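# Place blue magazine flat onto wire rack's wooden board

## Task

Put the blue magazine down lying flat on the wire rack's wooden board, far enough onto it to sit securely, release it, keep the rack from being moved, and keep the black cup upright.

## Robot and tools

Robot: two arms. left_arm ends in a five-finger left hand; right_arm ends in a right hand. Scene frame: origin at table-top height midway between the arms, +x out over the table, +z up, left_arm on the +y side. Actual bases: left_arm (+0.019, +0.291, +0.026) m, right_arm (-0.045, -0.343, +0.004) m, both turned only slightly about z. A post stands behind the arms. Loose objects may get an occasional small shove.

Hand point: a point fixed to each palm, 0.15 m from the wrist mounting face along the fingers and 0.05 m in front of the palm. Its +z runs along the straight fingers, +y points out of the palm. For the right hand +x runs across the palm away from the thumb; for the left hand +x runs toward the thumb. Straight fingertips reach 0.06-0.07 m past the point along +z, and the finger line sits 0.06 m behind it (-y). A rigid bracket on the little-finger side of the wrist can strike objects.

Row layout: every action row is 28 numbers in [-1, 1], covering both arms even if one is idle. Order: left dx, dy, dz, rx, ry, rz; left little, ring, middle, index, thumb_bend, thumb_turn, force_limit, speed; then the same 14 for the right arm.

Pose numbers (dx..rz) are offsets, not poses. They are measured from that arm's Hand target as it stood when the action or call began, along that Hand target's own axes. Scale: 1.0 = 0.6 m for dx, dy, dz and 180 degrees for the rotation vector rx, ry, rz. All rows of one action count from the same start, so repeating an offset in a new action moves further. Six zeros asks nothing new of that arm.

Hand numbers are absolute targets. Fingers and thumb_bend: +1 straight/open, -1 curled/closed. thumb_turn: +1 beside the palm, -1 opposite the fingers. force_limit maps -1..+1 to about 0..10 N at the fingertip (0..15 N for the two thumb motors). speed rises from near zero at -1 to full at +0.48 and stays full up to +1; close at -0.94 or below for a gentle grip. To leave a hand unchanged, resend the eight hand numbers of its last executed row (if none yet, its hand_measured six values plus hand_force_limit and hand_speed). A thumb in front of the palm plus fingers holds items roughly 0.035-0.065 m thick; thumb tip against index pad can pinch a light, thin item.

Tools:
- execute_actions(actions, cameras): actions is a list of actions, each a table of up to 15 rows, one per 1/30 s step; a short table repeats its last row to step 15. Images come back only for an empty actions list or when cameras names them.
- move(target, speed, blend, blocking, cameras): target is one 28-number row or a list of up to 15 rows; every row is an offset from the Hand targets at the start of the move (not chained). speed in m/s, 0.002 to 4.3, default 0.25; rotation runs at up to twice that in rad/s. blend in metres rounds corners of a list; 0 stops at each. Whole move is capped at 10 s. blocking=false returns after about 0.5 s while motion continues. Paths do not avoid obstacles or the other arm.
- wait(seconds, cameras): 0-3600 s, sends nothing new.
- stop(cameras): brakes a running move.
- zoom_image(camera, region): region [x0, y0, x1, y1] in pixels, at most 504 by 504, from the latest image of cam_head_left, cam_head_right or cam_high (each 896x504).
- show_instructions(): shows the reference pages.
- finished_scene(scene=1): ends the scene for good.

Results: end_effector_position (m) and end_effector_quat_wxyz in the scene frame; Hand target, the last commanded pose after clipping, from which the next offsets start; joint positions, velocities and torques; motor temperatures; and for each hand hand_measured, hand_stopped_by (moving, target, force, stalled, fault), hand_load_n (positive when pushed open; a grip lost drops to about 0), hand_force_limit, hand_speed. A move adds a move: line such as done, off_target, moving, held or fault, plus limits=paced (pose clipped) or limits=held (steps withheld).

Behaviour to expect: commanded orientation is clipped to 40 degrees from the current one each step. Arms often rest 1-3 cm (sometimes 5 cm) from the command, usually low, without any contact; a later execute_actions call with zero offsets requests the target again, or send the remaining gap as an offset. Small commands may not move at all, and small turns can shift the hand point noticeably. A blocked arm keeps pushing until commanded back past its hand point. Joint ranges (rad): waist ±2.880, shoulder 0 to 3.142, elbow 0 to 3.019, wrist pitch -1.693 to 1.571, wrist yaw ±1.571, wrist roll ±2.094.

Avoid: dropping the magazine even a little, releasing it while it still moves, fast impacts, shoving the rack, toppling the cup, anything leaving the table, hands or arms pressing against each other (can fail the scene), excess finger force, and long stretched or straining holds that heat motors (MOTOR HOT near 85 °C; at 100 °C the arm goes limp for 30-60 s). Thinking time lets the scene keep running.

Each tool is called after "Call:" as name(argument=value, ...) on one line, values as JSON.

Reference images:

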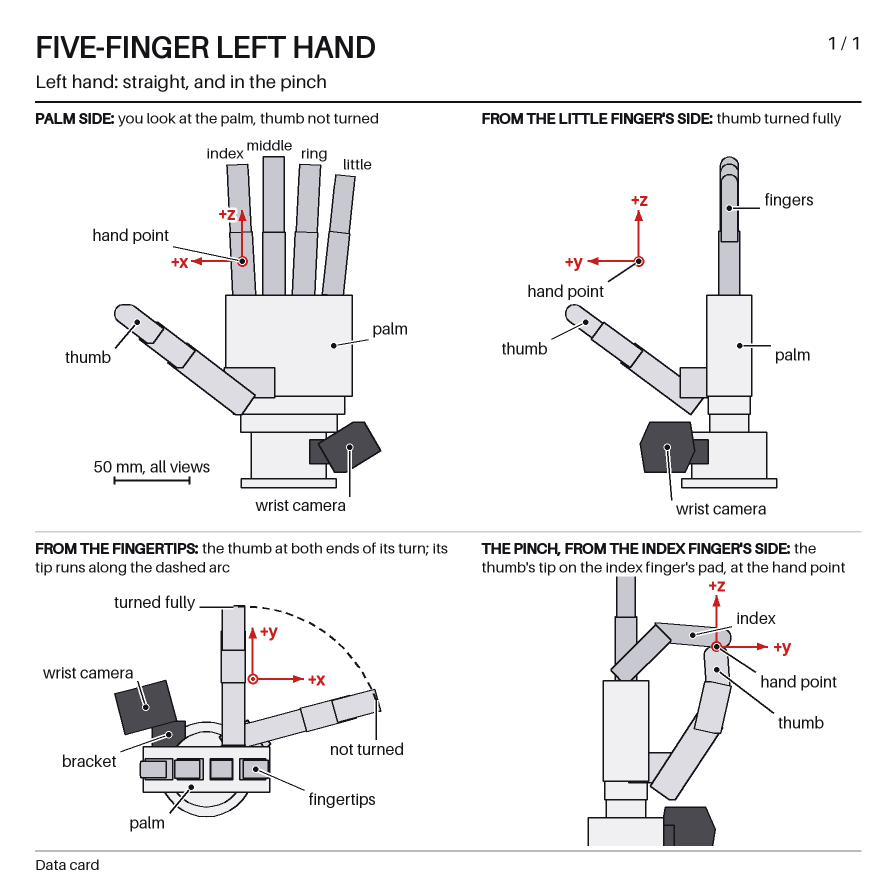

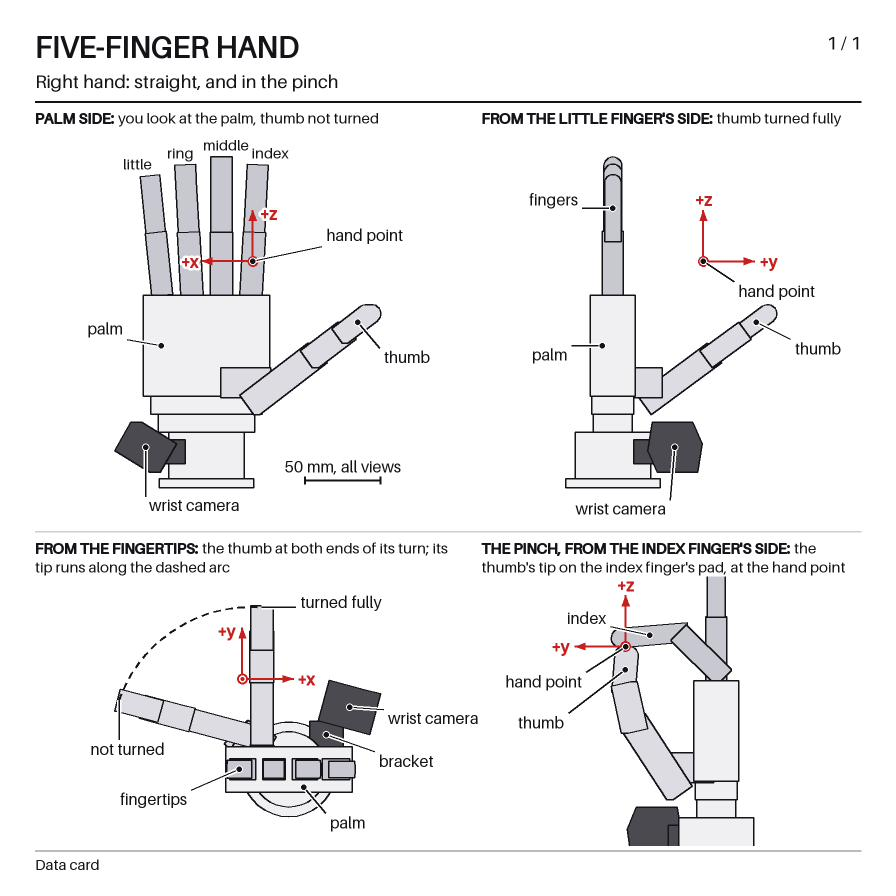

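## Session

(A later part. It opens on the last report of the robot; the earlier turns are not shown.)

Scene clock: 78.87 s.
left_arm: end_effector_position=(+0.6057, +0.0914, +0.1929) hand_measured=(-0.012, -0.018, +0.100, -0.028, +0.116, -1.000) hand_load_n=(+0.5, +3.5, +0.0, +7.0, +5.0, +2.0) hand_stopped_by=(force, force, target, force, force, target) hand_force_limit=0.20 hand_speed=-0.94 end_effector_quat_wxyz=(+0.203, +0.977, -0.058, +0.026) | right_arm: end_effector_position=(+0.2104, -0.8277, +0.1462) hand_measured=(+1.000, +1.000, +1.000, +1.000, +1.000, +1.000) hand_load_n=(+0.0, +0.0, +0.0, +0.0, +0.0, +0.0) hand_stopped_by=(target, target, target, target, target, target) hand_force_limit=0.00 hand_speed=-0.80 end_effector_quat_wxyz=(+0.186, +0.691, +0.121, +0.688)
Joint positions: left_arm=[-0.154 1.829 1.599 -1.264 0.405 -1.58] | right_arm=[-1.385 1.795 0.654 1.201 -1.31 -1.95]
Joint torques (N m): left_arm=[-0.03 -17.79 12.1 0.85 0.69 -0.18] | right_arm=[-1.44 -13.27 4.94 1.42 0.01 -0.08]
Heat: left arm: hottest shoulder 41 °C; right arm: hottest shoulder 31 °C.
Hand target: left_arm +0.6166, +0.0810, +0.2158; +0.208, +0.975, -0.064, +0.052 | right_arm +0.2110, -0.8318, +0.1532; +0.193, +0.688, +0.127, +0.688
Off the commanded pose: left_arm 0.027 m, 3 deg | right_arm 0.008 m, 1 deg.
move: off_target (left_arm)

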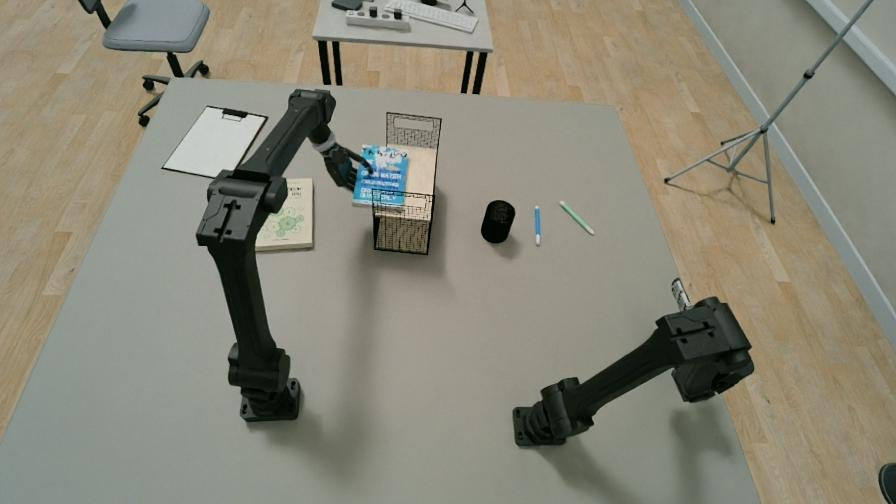

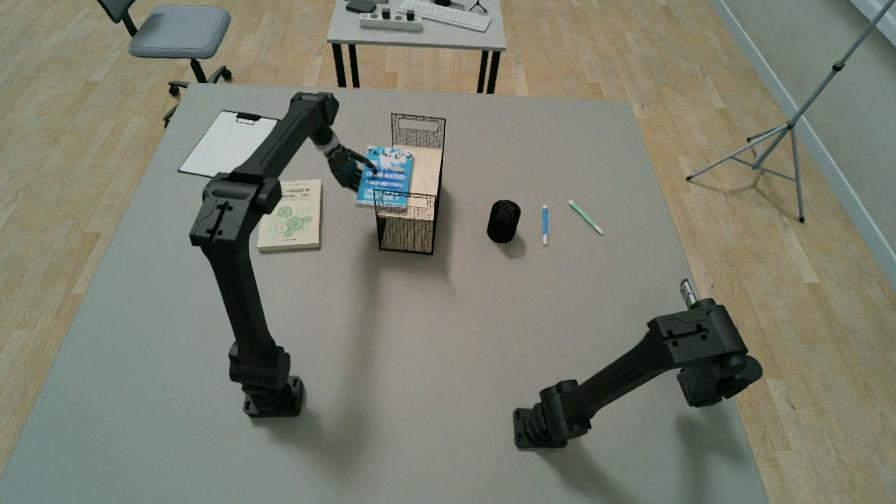

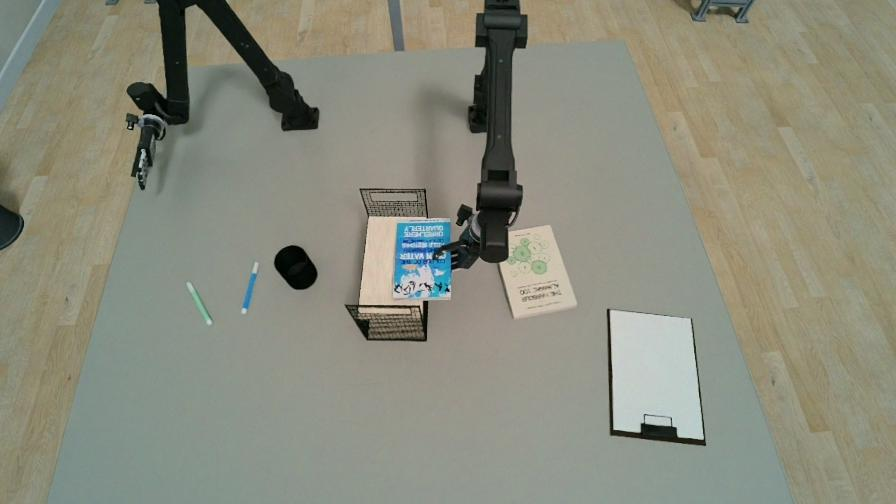

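Call:
move(target=[0.000,0.0055,0.025,0,0,0,-0.1,-0.1,0.1,-0.1,-0.8,-1,0.2,-0.94,0,0,0,0,0,0,1,1,1,1,1,1,0,-0.8], speed=0.05, cameras=["all"])

Call:
zoom_image(camera="cam_high", region=[350, 180, 490, 320])

Call:
zoom_image(camera="cam_head_right", region=[330, 130, 460, 260])

Scene clock: 79.90 s.
left_arm: end_effector_position=(+0.6112, +0.0817, +0.1931) hand_measured=(-0.012, -0.018, +0.100, -0.028, +0.116, -1.000) hand_load_n=(+0.0, +3.5, +0.0, +7.5, +4.0, +2.5) hand_stopped_by=(force, force, target, force, force, target) hand_force_limit=0.20 hand_speed=-0.94 end_effector_quat_wxyz=(+0.204, +0.976, -0.060, +0.038) | right_arm: end_effector_position=(+0.2104, -0.8277, +0.1462) hand_measured=(+1.000, +1.000, +1.000, +1.000, +1.000, +1.000) hand_load_n=(+0.0, +0.0, +0.0, +0.0, +0.0, +0.0) hand_stopped_by=(target, target, target, target, target, target) hand_force_limit=0.00 hand_speed=-0.80 end_effector_quat_wxyz=(+0.186, +0.691, +0.121, +0.688)
Joint positions: left_arm=[-0.17 1.831 1.599 -1.23 0.404 -1.598] | right_arm=[-1.385 1.795 0.654 1.201 -1.31 -1.95]
Joint torques (N m): left_arm=[0.62 -16.21 10.81 0.85 0.59 -0.18] | right_arm=[-1.55 -13.22 4.93 1.37 0.01 -0.08]
Heat: left arm: hottest shoulder 41 °C; right arm: hottest shoulder 31 °C.
Hand target: left_arm +0.6172, +0.0718, +0.2036; +0.208, +0.975, -0.064, +0.052 | right_arm +0.2110, -0.8318, +0.1532; +0.193, +0.688, +0.127, +0.688
Off the commanded pose: left_arm 0.016 m, 2 deg | right_arm 0.008 m, 1 deg.
move: off_target (left_arm)

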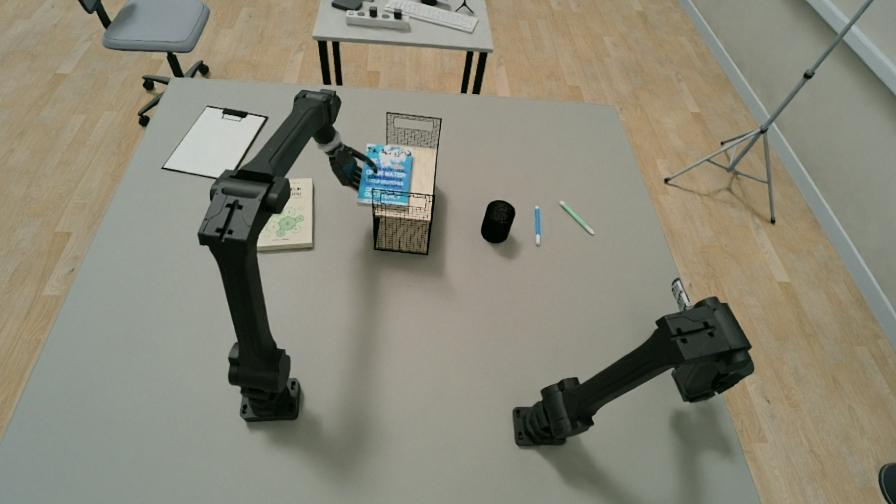

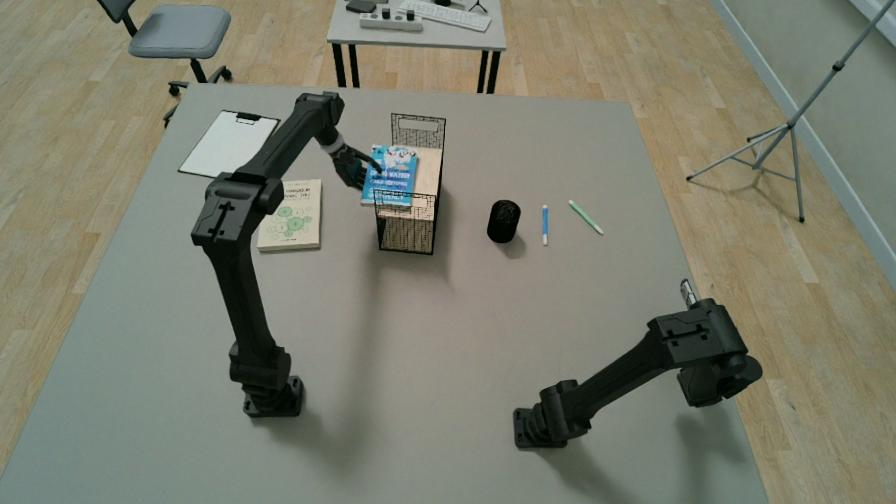

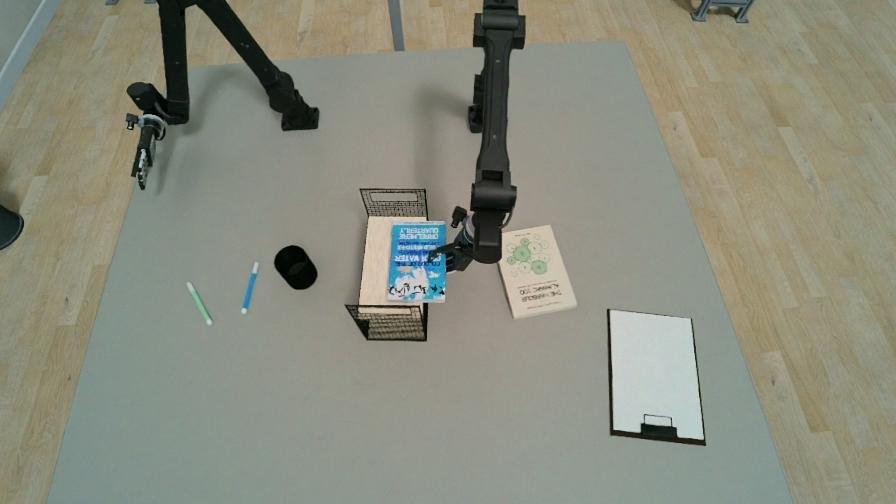

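Scaled by 3.600 from the camera's image (finer frame: 1280x720).

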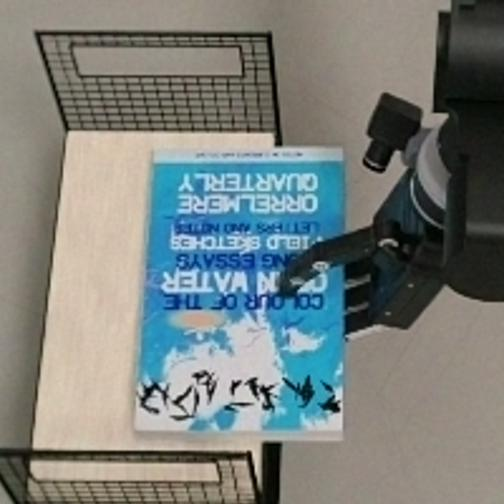

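Scaled by 3.877 from the camera's image (finer frame: 1280x720).

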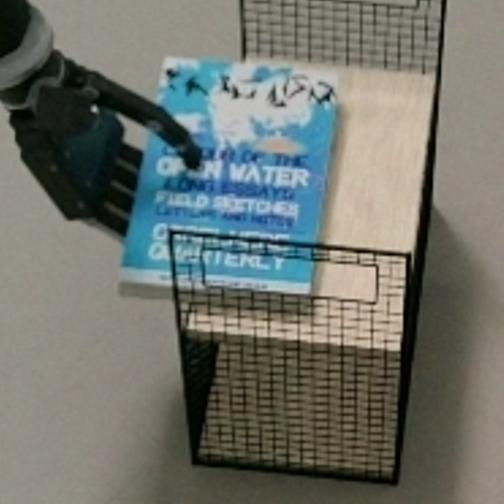

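Call:
move(target=[-0.0025,-0.0083,0.0195,0,0,0,-0.1,-0.1,0.1,-0.1,-0.8,-1,0.2,-0.94,0,0,0,0,0,0,1,1,1,1,1,1,0,-0.8], speed=0.05)

Scene clock: 81.03 s.
left_arm: end_effector_position=(+0.6120, +0.0814, +0.1875) hand_measured=(-0.012, -0.018, +0.100, -0.028, +0.116, -1.000) hand_load_n=(+0.0, +0.0, +0.0, +9.5, +4.5, +5.0) hand_stopped_by=(force, force, target, force, force, target) hand_force_limit=0.20 hand_speed=-0.94 end_effector_quat_wxyz=(+0.204, +0.976, -0.060, +0.041) | right_arm: end_effector_position=(+0.2104, -0.8277, +0.1462) hand_measured=(+1.000, +1.000, +1.000, +1.000, +1.000, +1.000) hand_load_n=(+0.0, +0.0, +0.0, +0.0, +0.0, +0.0) hand_stopped_by=(target, target, target, target, target, target) hand_force_limit=0.00 hand_speed=-0.80 end_effector_quat_wxyz=(+0.186, +0.691, +0.121, +0.688)
Joint positions: left_arm=[-0.171 1.832 1.583 -1.205 0.404 -1.602] | right_arm=[-1.385 1.795 0.654 1.201 -1.31 -1.95]
Joint torques (N m): left_arm=[0.56 -15.62 10.3 1.2 0.6 -0.12] | right_arm=[-1.44 -13.16 4.93 1.4 0 -0.08]
Heat: left arm: hottest shoulder 41 °C; right arm: hottest shoulder 31 °C.
Hand target: left_arm +0.6174, +0.0716, +0.1906; +0.208, +0.975, -0.064, +0.052 | right_arm +0.2110, -0.8318, +0.1532; +0.193, +0.688, +0.127, +0.688
Off the commanded pose: left_arm 0.012 m, 1 deg | right_arm 0.008 m, 1 deg.
move: off_target (left_arm)

Call:
execute_actions(actions=[[[0,0,0,0,0,0,-0.1,-0.1,0.1,-0.1,0.7,-1,0.2,-0.8,0,0,0,0,0,0,1,1,1,1,1,1,0,-0.8]]], cameras=["all"])

Call:
zoom_image(camera="cam_high", region=[350, 180, 490, 320])

Call:
zoom_image(camera="cam_head_right", region=[330, 130, 460, 260])

Scene clock: 83.77 s.
left_arm: end_effector_position=(+0.6128, +0.0813, +0.1839) hand_measured=(-0.012, -0.018, +0.100, -0.028, +0.700, -1.000) hand_load_n=(+0.0, +0.0, +0.0, +2.0, +0.0, +0.0) hand_stopped_by=(force, force, target, force, target, target) hand_force_limit=0.20 hand_speed=-0.80 end_effector_quat_wxyz=(+0.204, +0.976, -0.059, +0.041) | right_arm: end_effector_position=(+0.2104, -0.8277, +0.1462) hand_measured=(+1.000, +1.000, +1.000, +1.000, +1.000, +1.000) hand_load_n=(+0.0, +0.0, +0.0, +0.0, +0.0, +0.0) hand_stopped_by=(target, target, target, target, target, target) hand_force_limit=0.00 hand_speed=-0.80 end_effector_quat_wxyz=(+0.186, +0.691, +0.121, +0.688)
Joint positions: left_arm=[-0.171 1.836 1.581 -1.198 0.404 -1.602] | right_arm=[-1.385 1.795 0.654 1.201 -1.31 -1.95]
Joint torques (N m): left_arm=[0.97 -15.56 10.41 0.83 0.58 -0.13] | right_arm=[-1.38 -13.33 4.96 1.39 0.01 -0.08]
Heat: left arm: hottest shoulder 40 °C; right arm: hottest shoulder 31 °C.
Hand target: left_arm +0.6173, +0.0716, +0.1906; +0.208, +0.975, -0.064, +0.052 | right_arm +0.2110, -0.8318, +0.1532; +0.193, +0.688, +0.127, +0.688
Off the commanded pose: left_arm 0.013 m, 1 deg | right_arm 0.008 m, 1 deg.

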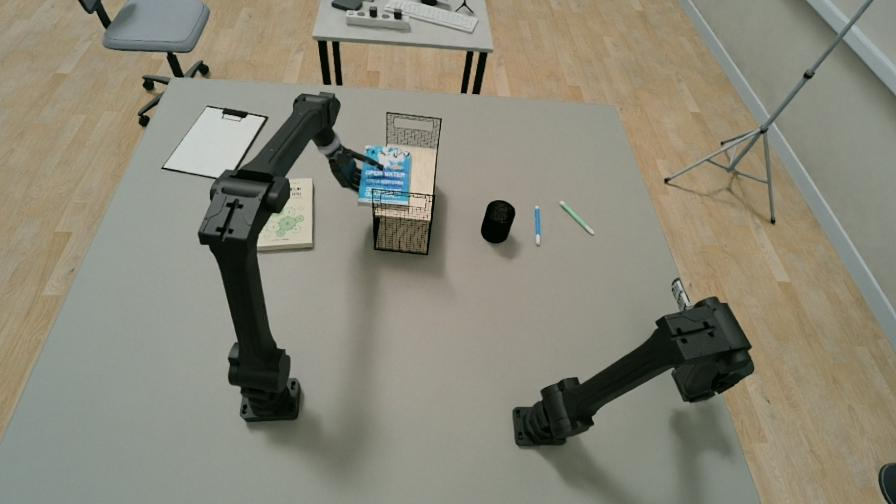

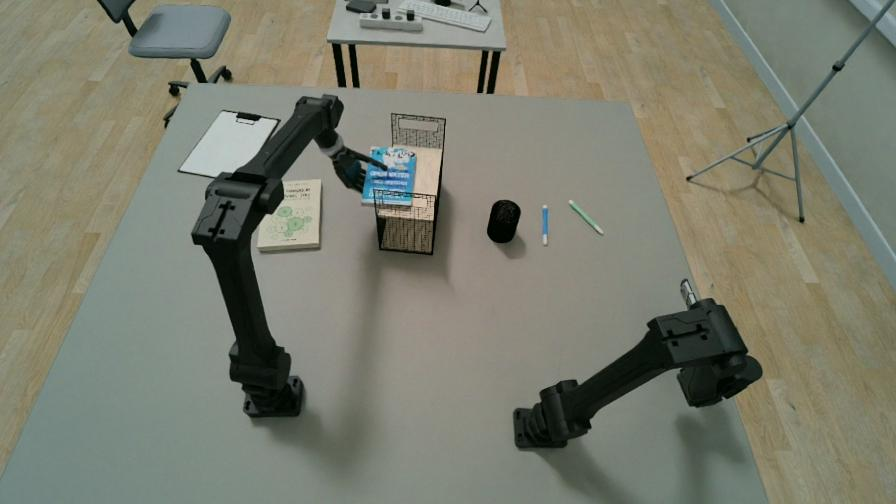

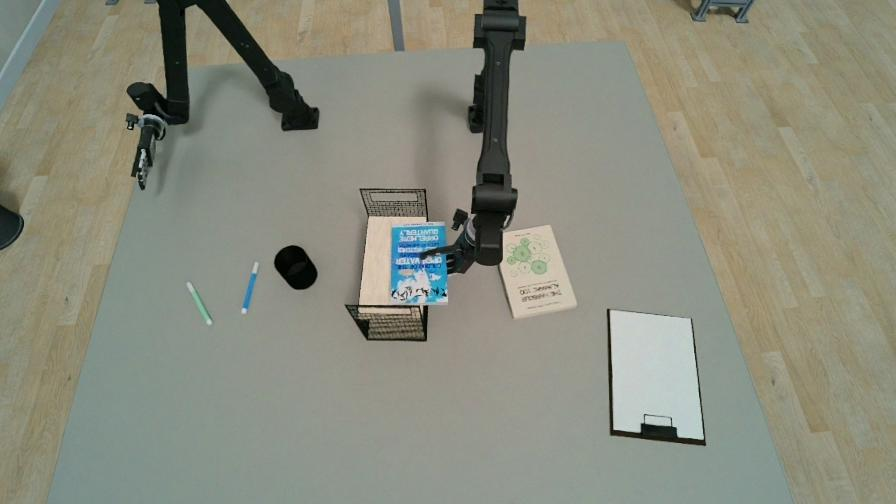

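Scaled by 3.600 from the camera's image (finer frame: 1280x720).

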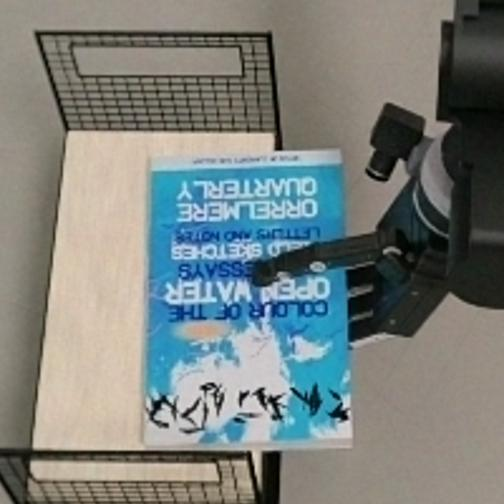

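Scaled by 3.877 from the camera's image (finer frame: 1280x720).

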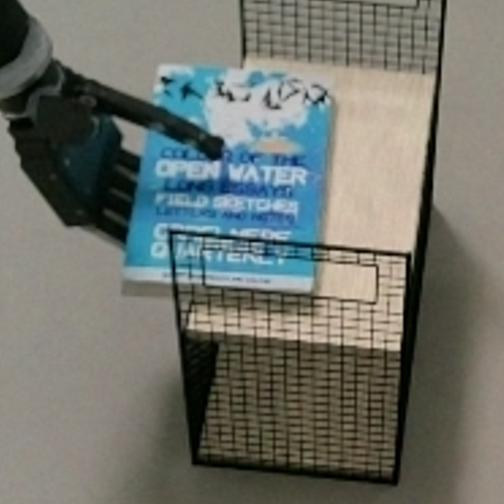

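Call:
move(target=[[-0.0013,-0.004,0.0091,0,0,0,-0.1,-0.1,0.1,-0.1,0.7,-1,0.2,-0.8,0,0,0,0,0,0,1,1,1,1,1,1,0,-0.8],[-0.0151,-0.1249,-0.0458,0,0,0,-0.1,-0.1,0.1,-0.1,0.7,-1,0.2,-0.8,0,0,0,0,0,0,1,1,1,1,1,1,0,-0.8]], speed=0.06, cameras=["all"])

Call:
zoom_image(camera="cam_high", region=[350, 180, 490, 320])

Call:
zoom_image(camera="cam_head_right", region=[330, 130, 460, 260])

Scene clock: 86.67 s.
left_arm: end_effector_position=(+0.6165, +0.1464, +0.1811) hand_measured=(-0.012, -0.018, +0.100, -0.028, +0.700, -1.000) hand_load_n=(-0.5, +0.0, +0.0, +0.5, +0.0, +0.0) hand_stopped_by=(force, force, target, force, target, target) hand_force_limit=0.20 hand_speed=-0.80 end_effector_quat_wxyz=(+0.206, +0.975, -0.063, +0.050) | right_arm: end_effector_position=(+0.2104, -0.8277, +0.1462) hand_measured=(+1.000, +1.000, +1.000, +1.000, +1.000, +1.000) hand_load_n=(+0.0, +0.0, +0.0, +0.0, +0.0, +0.0) hand_stopped_by=(target, target, target, target, target, target) hand_force_limit=0.00 hand_speed=-0.80 end_effector_quat_wxyz=(+0.186, +0.691, +0.121, +0.688)
Joint positions: left_arm=[-0.053 1.836 1.57 -1.221 0.42 -1.473] | right_arm=[-1.385 1.795 0.654 1.201 -1.31 -1.95]
Joint torques (N m): left_arm=[2.2 -15.44 9.88 -0.09 0.63 0.14] | right_arm=[-1.44 -13.16 4.92 1.37 0.01 -0.08]
Heat: left arm: hottest shoulder 40 °C; right arm: hottest shoulder 31 °C.
Hand target: left_arm +0.6173, +0.1517, +0.1846; +0.208, +0.975, -0.065, +0.052 | right_arm +0.2110, -0.8318, +0.1532; +0.193, +0.688, +0.127, +0.688
Off the commanded pose: left_arm 0.006 m, 0 deg | right_arm 0.008 m, 1 deg.
move: done

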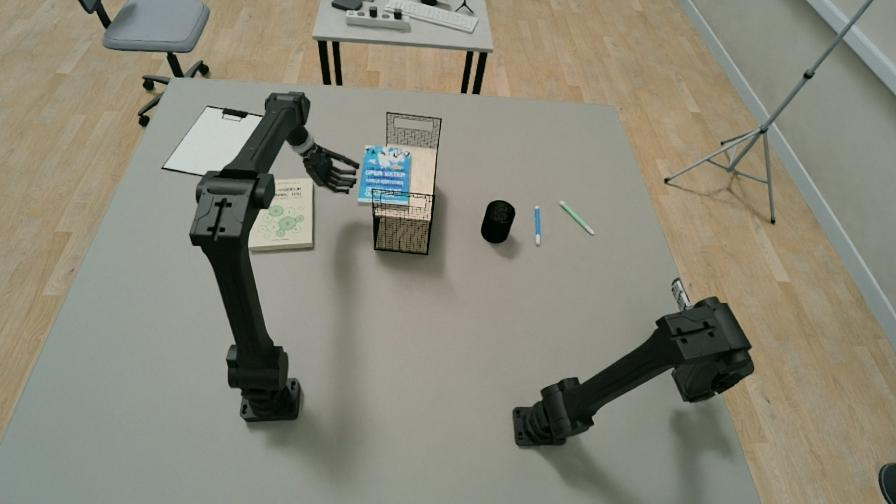

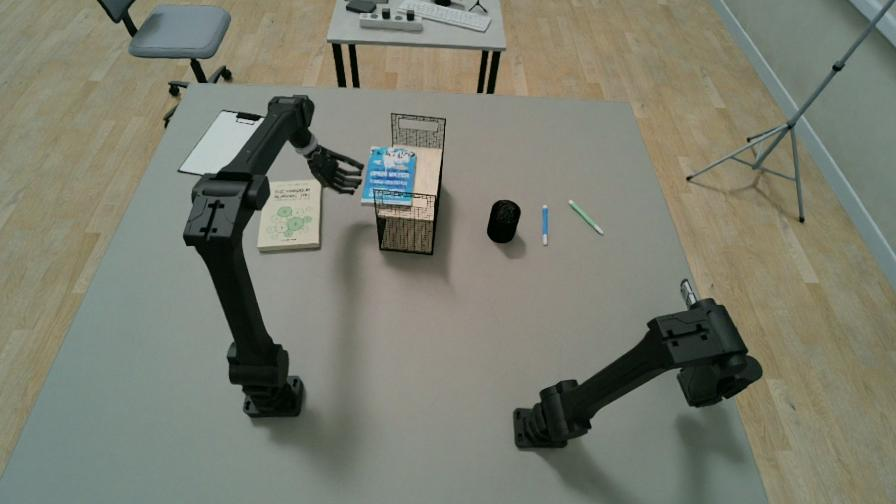

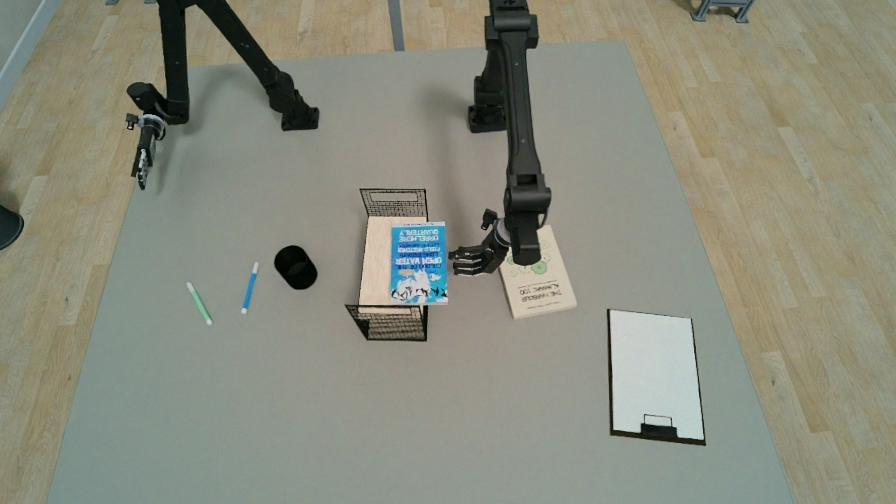

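Scaled by 3.600 from the camera's image (finer frame: 1280x720).

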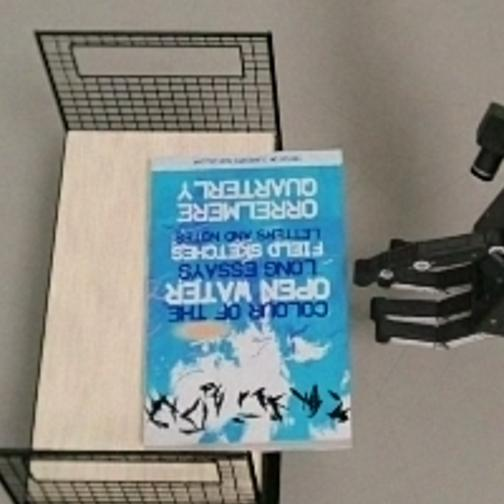

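Scaled by 3.877 from the camera's image (finer frame: 1280x720).

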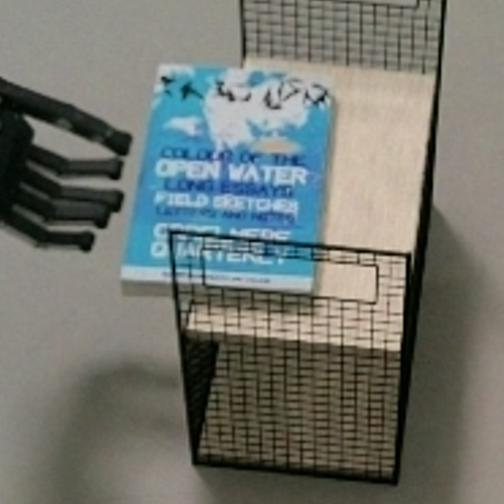

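Call:
move(target=[0.0034,-0.0187,-0.0812,0.178,-0.0364,-0.0395,1,1,1,1,1,-1,0,-0.5,0,0,0,0,0,0,1,1,1,1,1,1,0,-0.8], speed=0.12, cameras=["all"])

Call:
zoom_image(camera="cam_high", region=[350, 180, 510, 320])

Call:
zoom_image(camera="cam_head_right", region=[300, 120, 450, 260])

Scene clock: 93.00 s.
left_arm: end_effector_position=(+0.6060, +0.1893, +0.2136) hand_measured=(+1.000, +1.000, +1.000, +1.000, +1.000, -1.000) hand_load_n=(+0.0, +0.0, +0.0, +0.0, +0.0, +0.5) hand_stopped_by=(target, target, target, target, target, target) hand_force_limit=0.00 hand_speed=-0.50 end_effector_quat_wxyz=(-0.069, +0.998, -0.001, -0.013) | right_arm: end_effector_position=(+0.2104, -0.8277, +0.1462) hand_measured=(+1.000, +1.000, +1.000, +1.000, +1.000, +1.000) hand_load_n=(+0.5, +0.0, +0.0, +0.0, +0.0, +0.0) hand_stopped_by=(target, target, target, target, target, target) hand_force_limit=0.00 hand_speed=-0.80 end_effector_quat_wxyz=(+0.186, +0.691, +0.121, +0.688)
Joint positions: left_arm=[-0.163 1.836 1.795 -1.572 -0.135 -1.693] | right_arm=[-1.385 1.795 0.654 1.201 -1.31 -1.95]
Joint torques (N m): left_arm=[0.85 -15.09 13.39 -0.29 -0.24 -0.15] | right_arm=[-1.44 -13.22 4.93 1.39 0 -0.08]
Heat: left arm: hottest shoulder 39 °C; right arm: hottest shoulder 31 °C.
Hand target: left_arm +0.6174, +0.1817, +0.2249; -0.070, +0.998, +0.001, +0.000 | right_arm +0.2110, -0.8318, +0.1532; +0.193, +0.688, +0.127, +0.688
Off the commanded pose: left_arm 0.018 m, 1 deg | right_arm 0.008 m, 1 deg.
move: off_target (left_arm)

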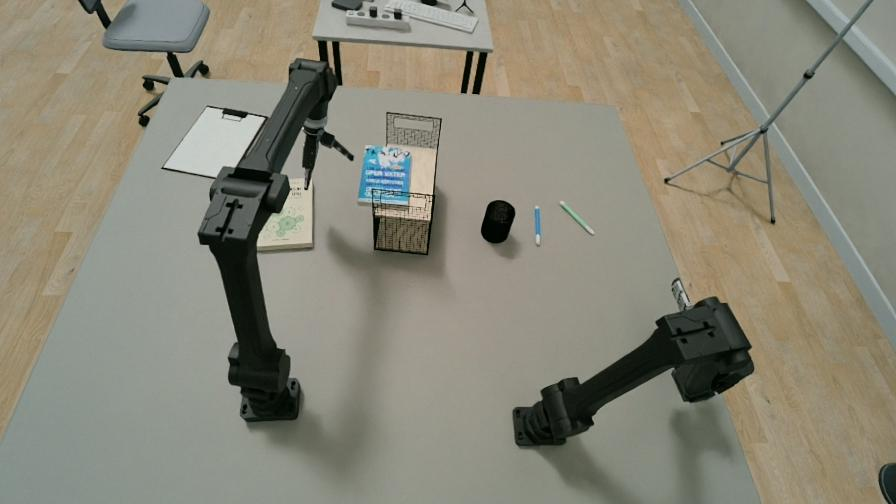

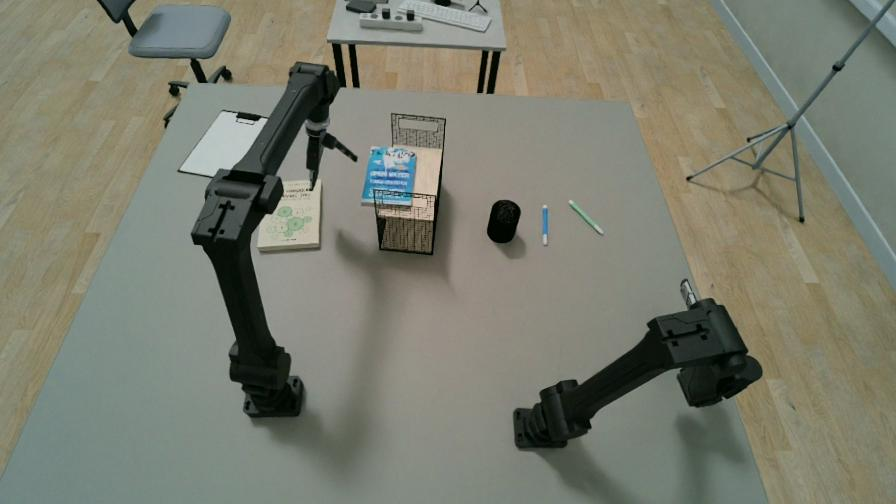

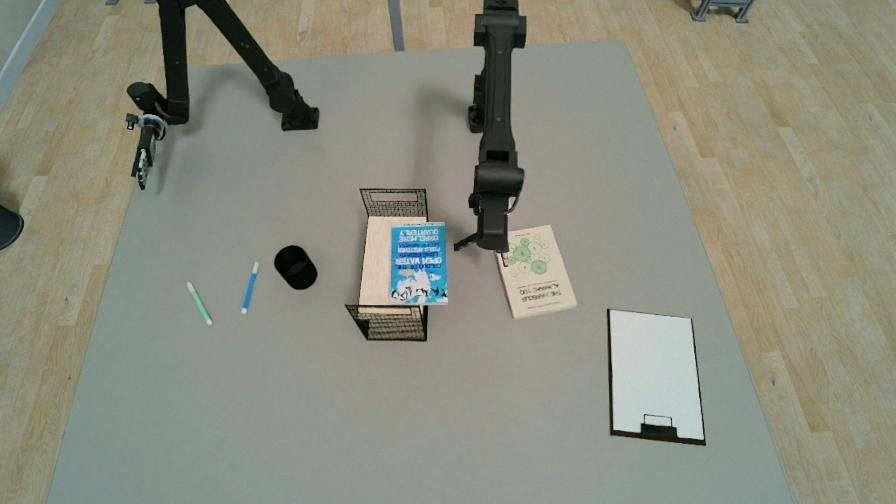

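Scaled by 3.150 from the camera's image (finer frame: 1280x720).

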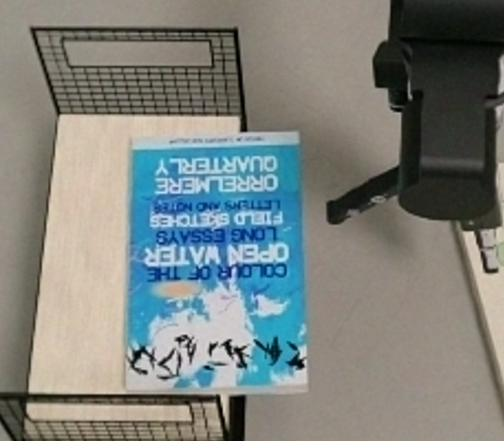

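Scaled by 3.360 from the camera's image (finer frame: 1280x720).

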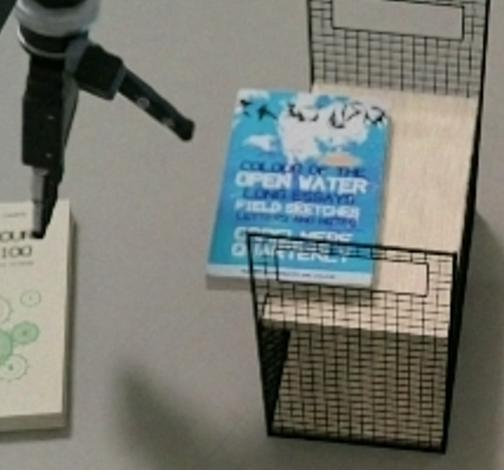

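Call:
move(target=[0.0333,0.1485,-0.0208,0,0,0,1,1,1,1,1,-1,0,-0.5,0,0,0,0,0,0,1,1,1,1,1,1,0,-0.8], speed=0.12, cameras=["all"])

Call:
zoom_image(camera="cam_high", region=[350, 180, 510, 320])

Call:
zoom_image(camera="cam_head_right", region=[310, 90, 460, 270])

Scene clock: 95.17 s.
left_arm: end_effector_position=(+0.6278, +0.0988, +0.2132) hand_measured=(+1.000, +1.000, +1.000, +1.000, +1.000, -1.000) hand_load_n=(+0.0, +0.0, +0.0, +0.0, +0.0, +0.0) hand_stopped_by=(target, target, target, target, target, target) hand_force_limit=0.00 hand_speed=-0.50 end_effector_quat_wxyz=(-0.074, +0.997, -0.004, -0.012) | right_arm: end_effector_position=(+0.2104, -0.8277, +0.1462) hand_measured=(+1.000, +1.000, +1.000, +1.000, +1.000, +1.000) hand_load_n=(+0.0, +0.0, +0.0, +0.0, +0.0, +0.0) hand_stopped_by=(target, target, target, target, target, target) hand_force_limit=0.00 hand_speed=-0.80 end_effector_quat_wxyz=(+0.186, +0.691, +0.121, +0.688)
Joint positions: left_arm=[-0.31 1.957 1.974 -1.65 -0.136 -1.836] | right_arm=[-1.385 1.795 0.654 1.201 -1.31 -1.95]
Joint torques (N m): left_arm=[1.08 -16.79 13.49 -0.53 -0.06 -0.09] | right_arm=[-1.49 -13.22 4.93 1.39 0 -0.08]
Heat: left arm: hottest shoulder 39 °C; right arm: hottest shoulder 31 °C.
Hand target: left_arm +0.6375, +0.0917, +0.2245; -0.070, +0.998, +0.001, +0.000 | right_arm +0.2110, -0.8318, +0.1532; +0.193, +0.688, +0.127, +0.688
Off the commanded pose: left_arm 0.017 m, 2 deg | right_arm 0.008 m, 1 deg.
move: off_target (left_arm)

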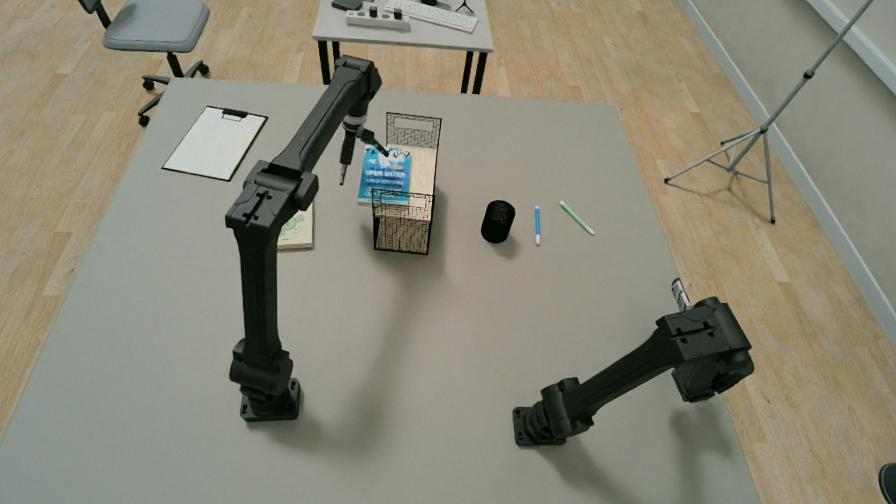

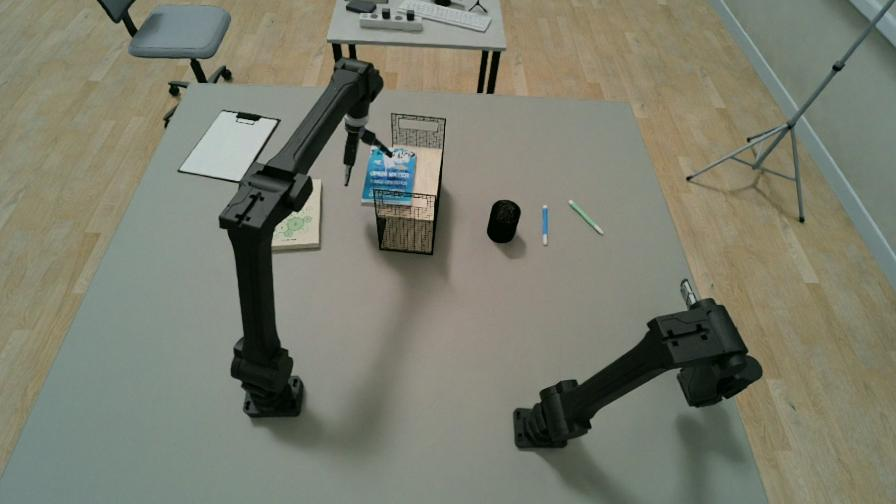

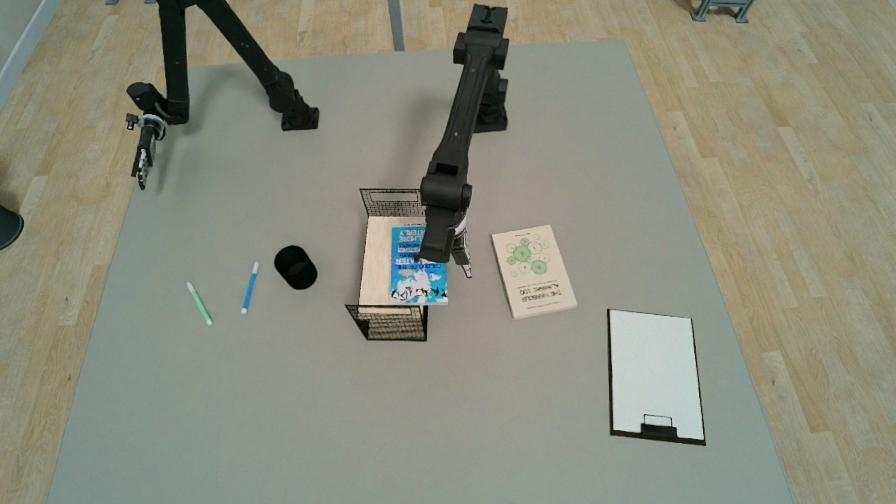

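Scaled by 3.150 from the camera's image (finer frame: 1280x720).

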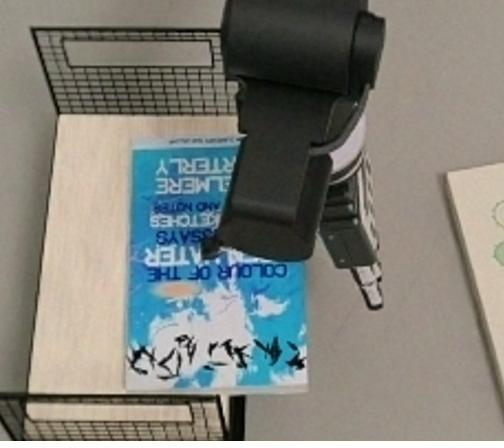

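Scaled by 2.800 from the camera's image (finer frame: 1280x720).

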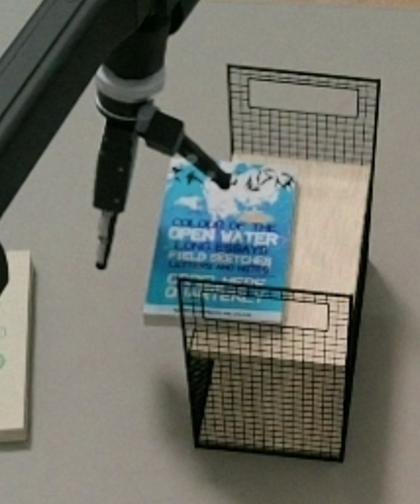

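Call:
move(target=[[0,0.007,0.0495,0,0,0,1,1,1,1,1,-1,0,-0.5,0,0,0,0,0,0,1,1,1,1,1,1,0,-0.8],[0,0.05,0.0435,0,0,0,1,1,1,1,1,-1,0,-0.5,0,0,0,0,0,0,1,1,1,1,1,1,0,-0.8]], speed=0.08, cameras=["all"])

Call:
zoom_image(camera="cam_high", region=[350, 180, 510, 320])

Call:
zoom_image(camera="cam_head_right", region=[310, 90, 460, 270])

Scene clock: 98.20 s.
left_arm: end_effector_position=(+0.6286, +0.0725, +0.1839) hand_measured=(+1.000, +1.000, +1.000, +1.000, +1.000, -1.000) hand_load_n=(+0.0, +0.0, +0.0, +0.0, +0.0, +0.0) hand_stopped_by=(target, target, target, target, target, target) hand_force_limit=0.00 hand_speed=-0.50 end_effector_quat_wxyz=(-0.074, +0.997, -0.004, -0.011) | right_arm: end_effector_position=(+0.2104, -0.8277, +0.1462) hand_measured=(+1.000, +1.000, +1.000, +1.000, +1.000, +1.000) hand_load_n=(+0.0, +0.0, +0.0, +0.0, +0.0, +0.0) hand_stopped_by=(target, target, target, target, target, target) hand_force_limit=0.00 hand_speed=-0.80 end_effector_quat_wxyz=(+0.186, +0.691, +0.121, +0.688)
Joint positions: left_arm=[-0.351 1.984 1.939 -1.593 -0.135 -1.877] | right_arm=[-1.385 1.795 0.654 1.201 -1.31 -1.95]
Joint torques (N m): left_arm=[0.91 -18.14 12.94 -0.35 -0.03 -0.08] | right_arm=[-1.49 -13.16 4.94 1.36 0 -0.08]
Heat: left arm: hottest shoulder 39 °C; right arm: hottest shoulder 31 °C.
Hand target: left_arm +0.6375, +0.0658, +0.1947; -0.070, +0.998, +0.001, +0.000 | right_arm +0.2110, -0.8318, +0.1532; +0.193, +0.688, +0.127, +0.688
Off the commanded pose: left_arm 0.015 m, 1 deg | right_arm 0.008 m, 1 deg.
move: off_target (left_arm)

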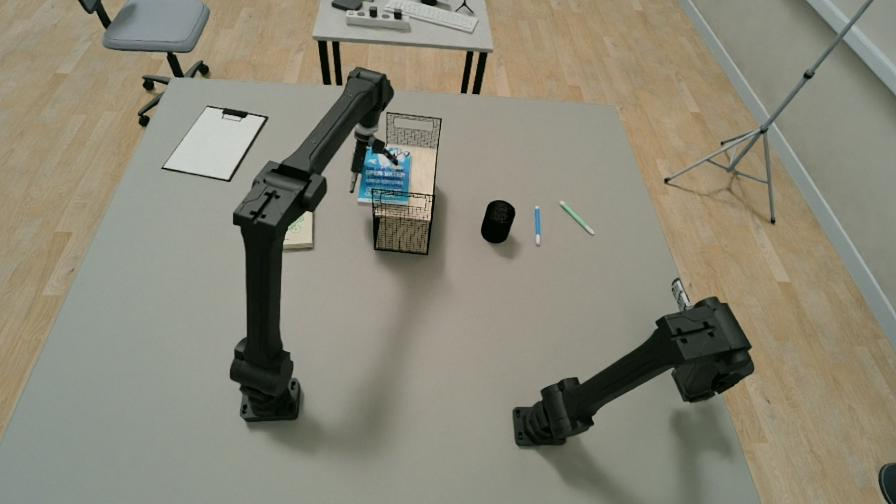

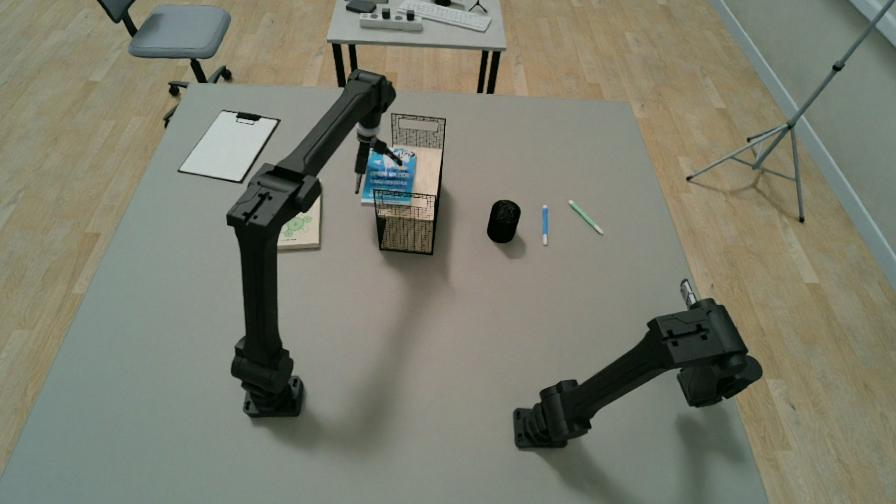

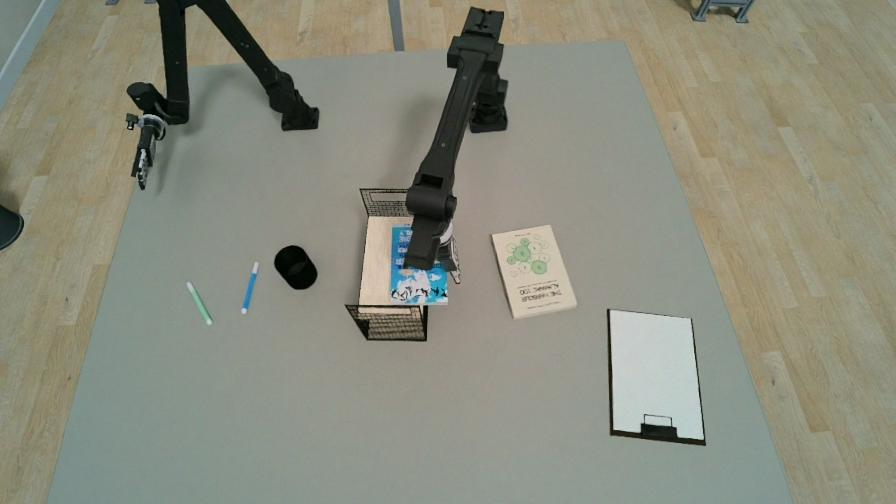

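Scaled by 3.150 from the camera's image (finer frame: 1280x720).

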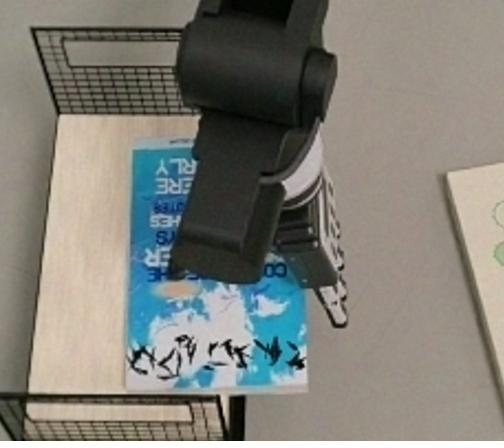

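Scaled by 2.800 from the camera's image (finer frame: 1280x720).

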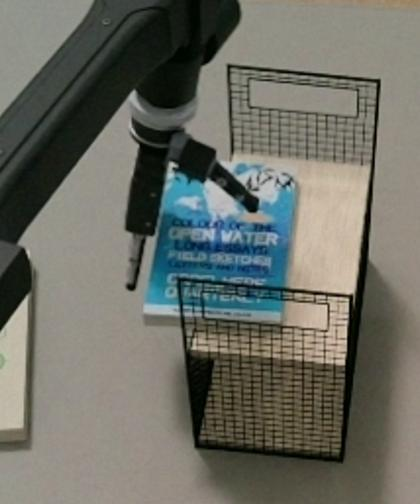

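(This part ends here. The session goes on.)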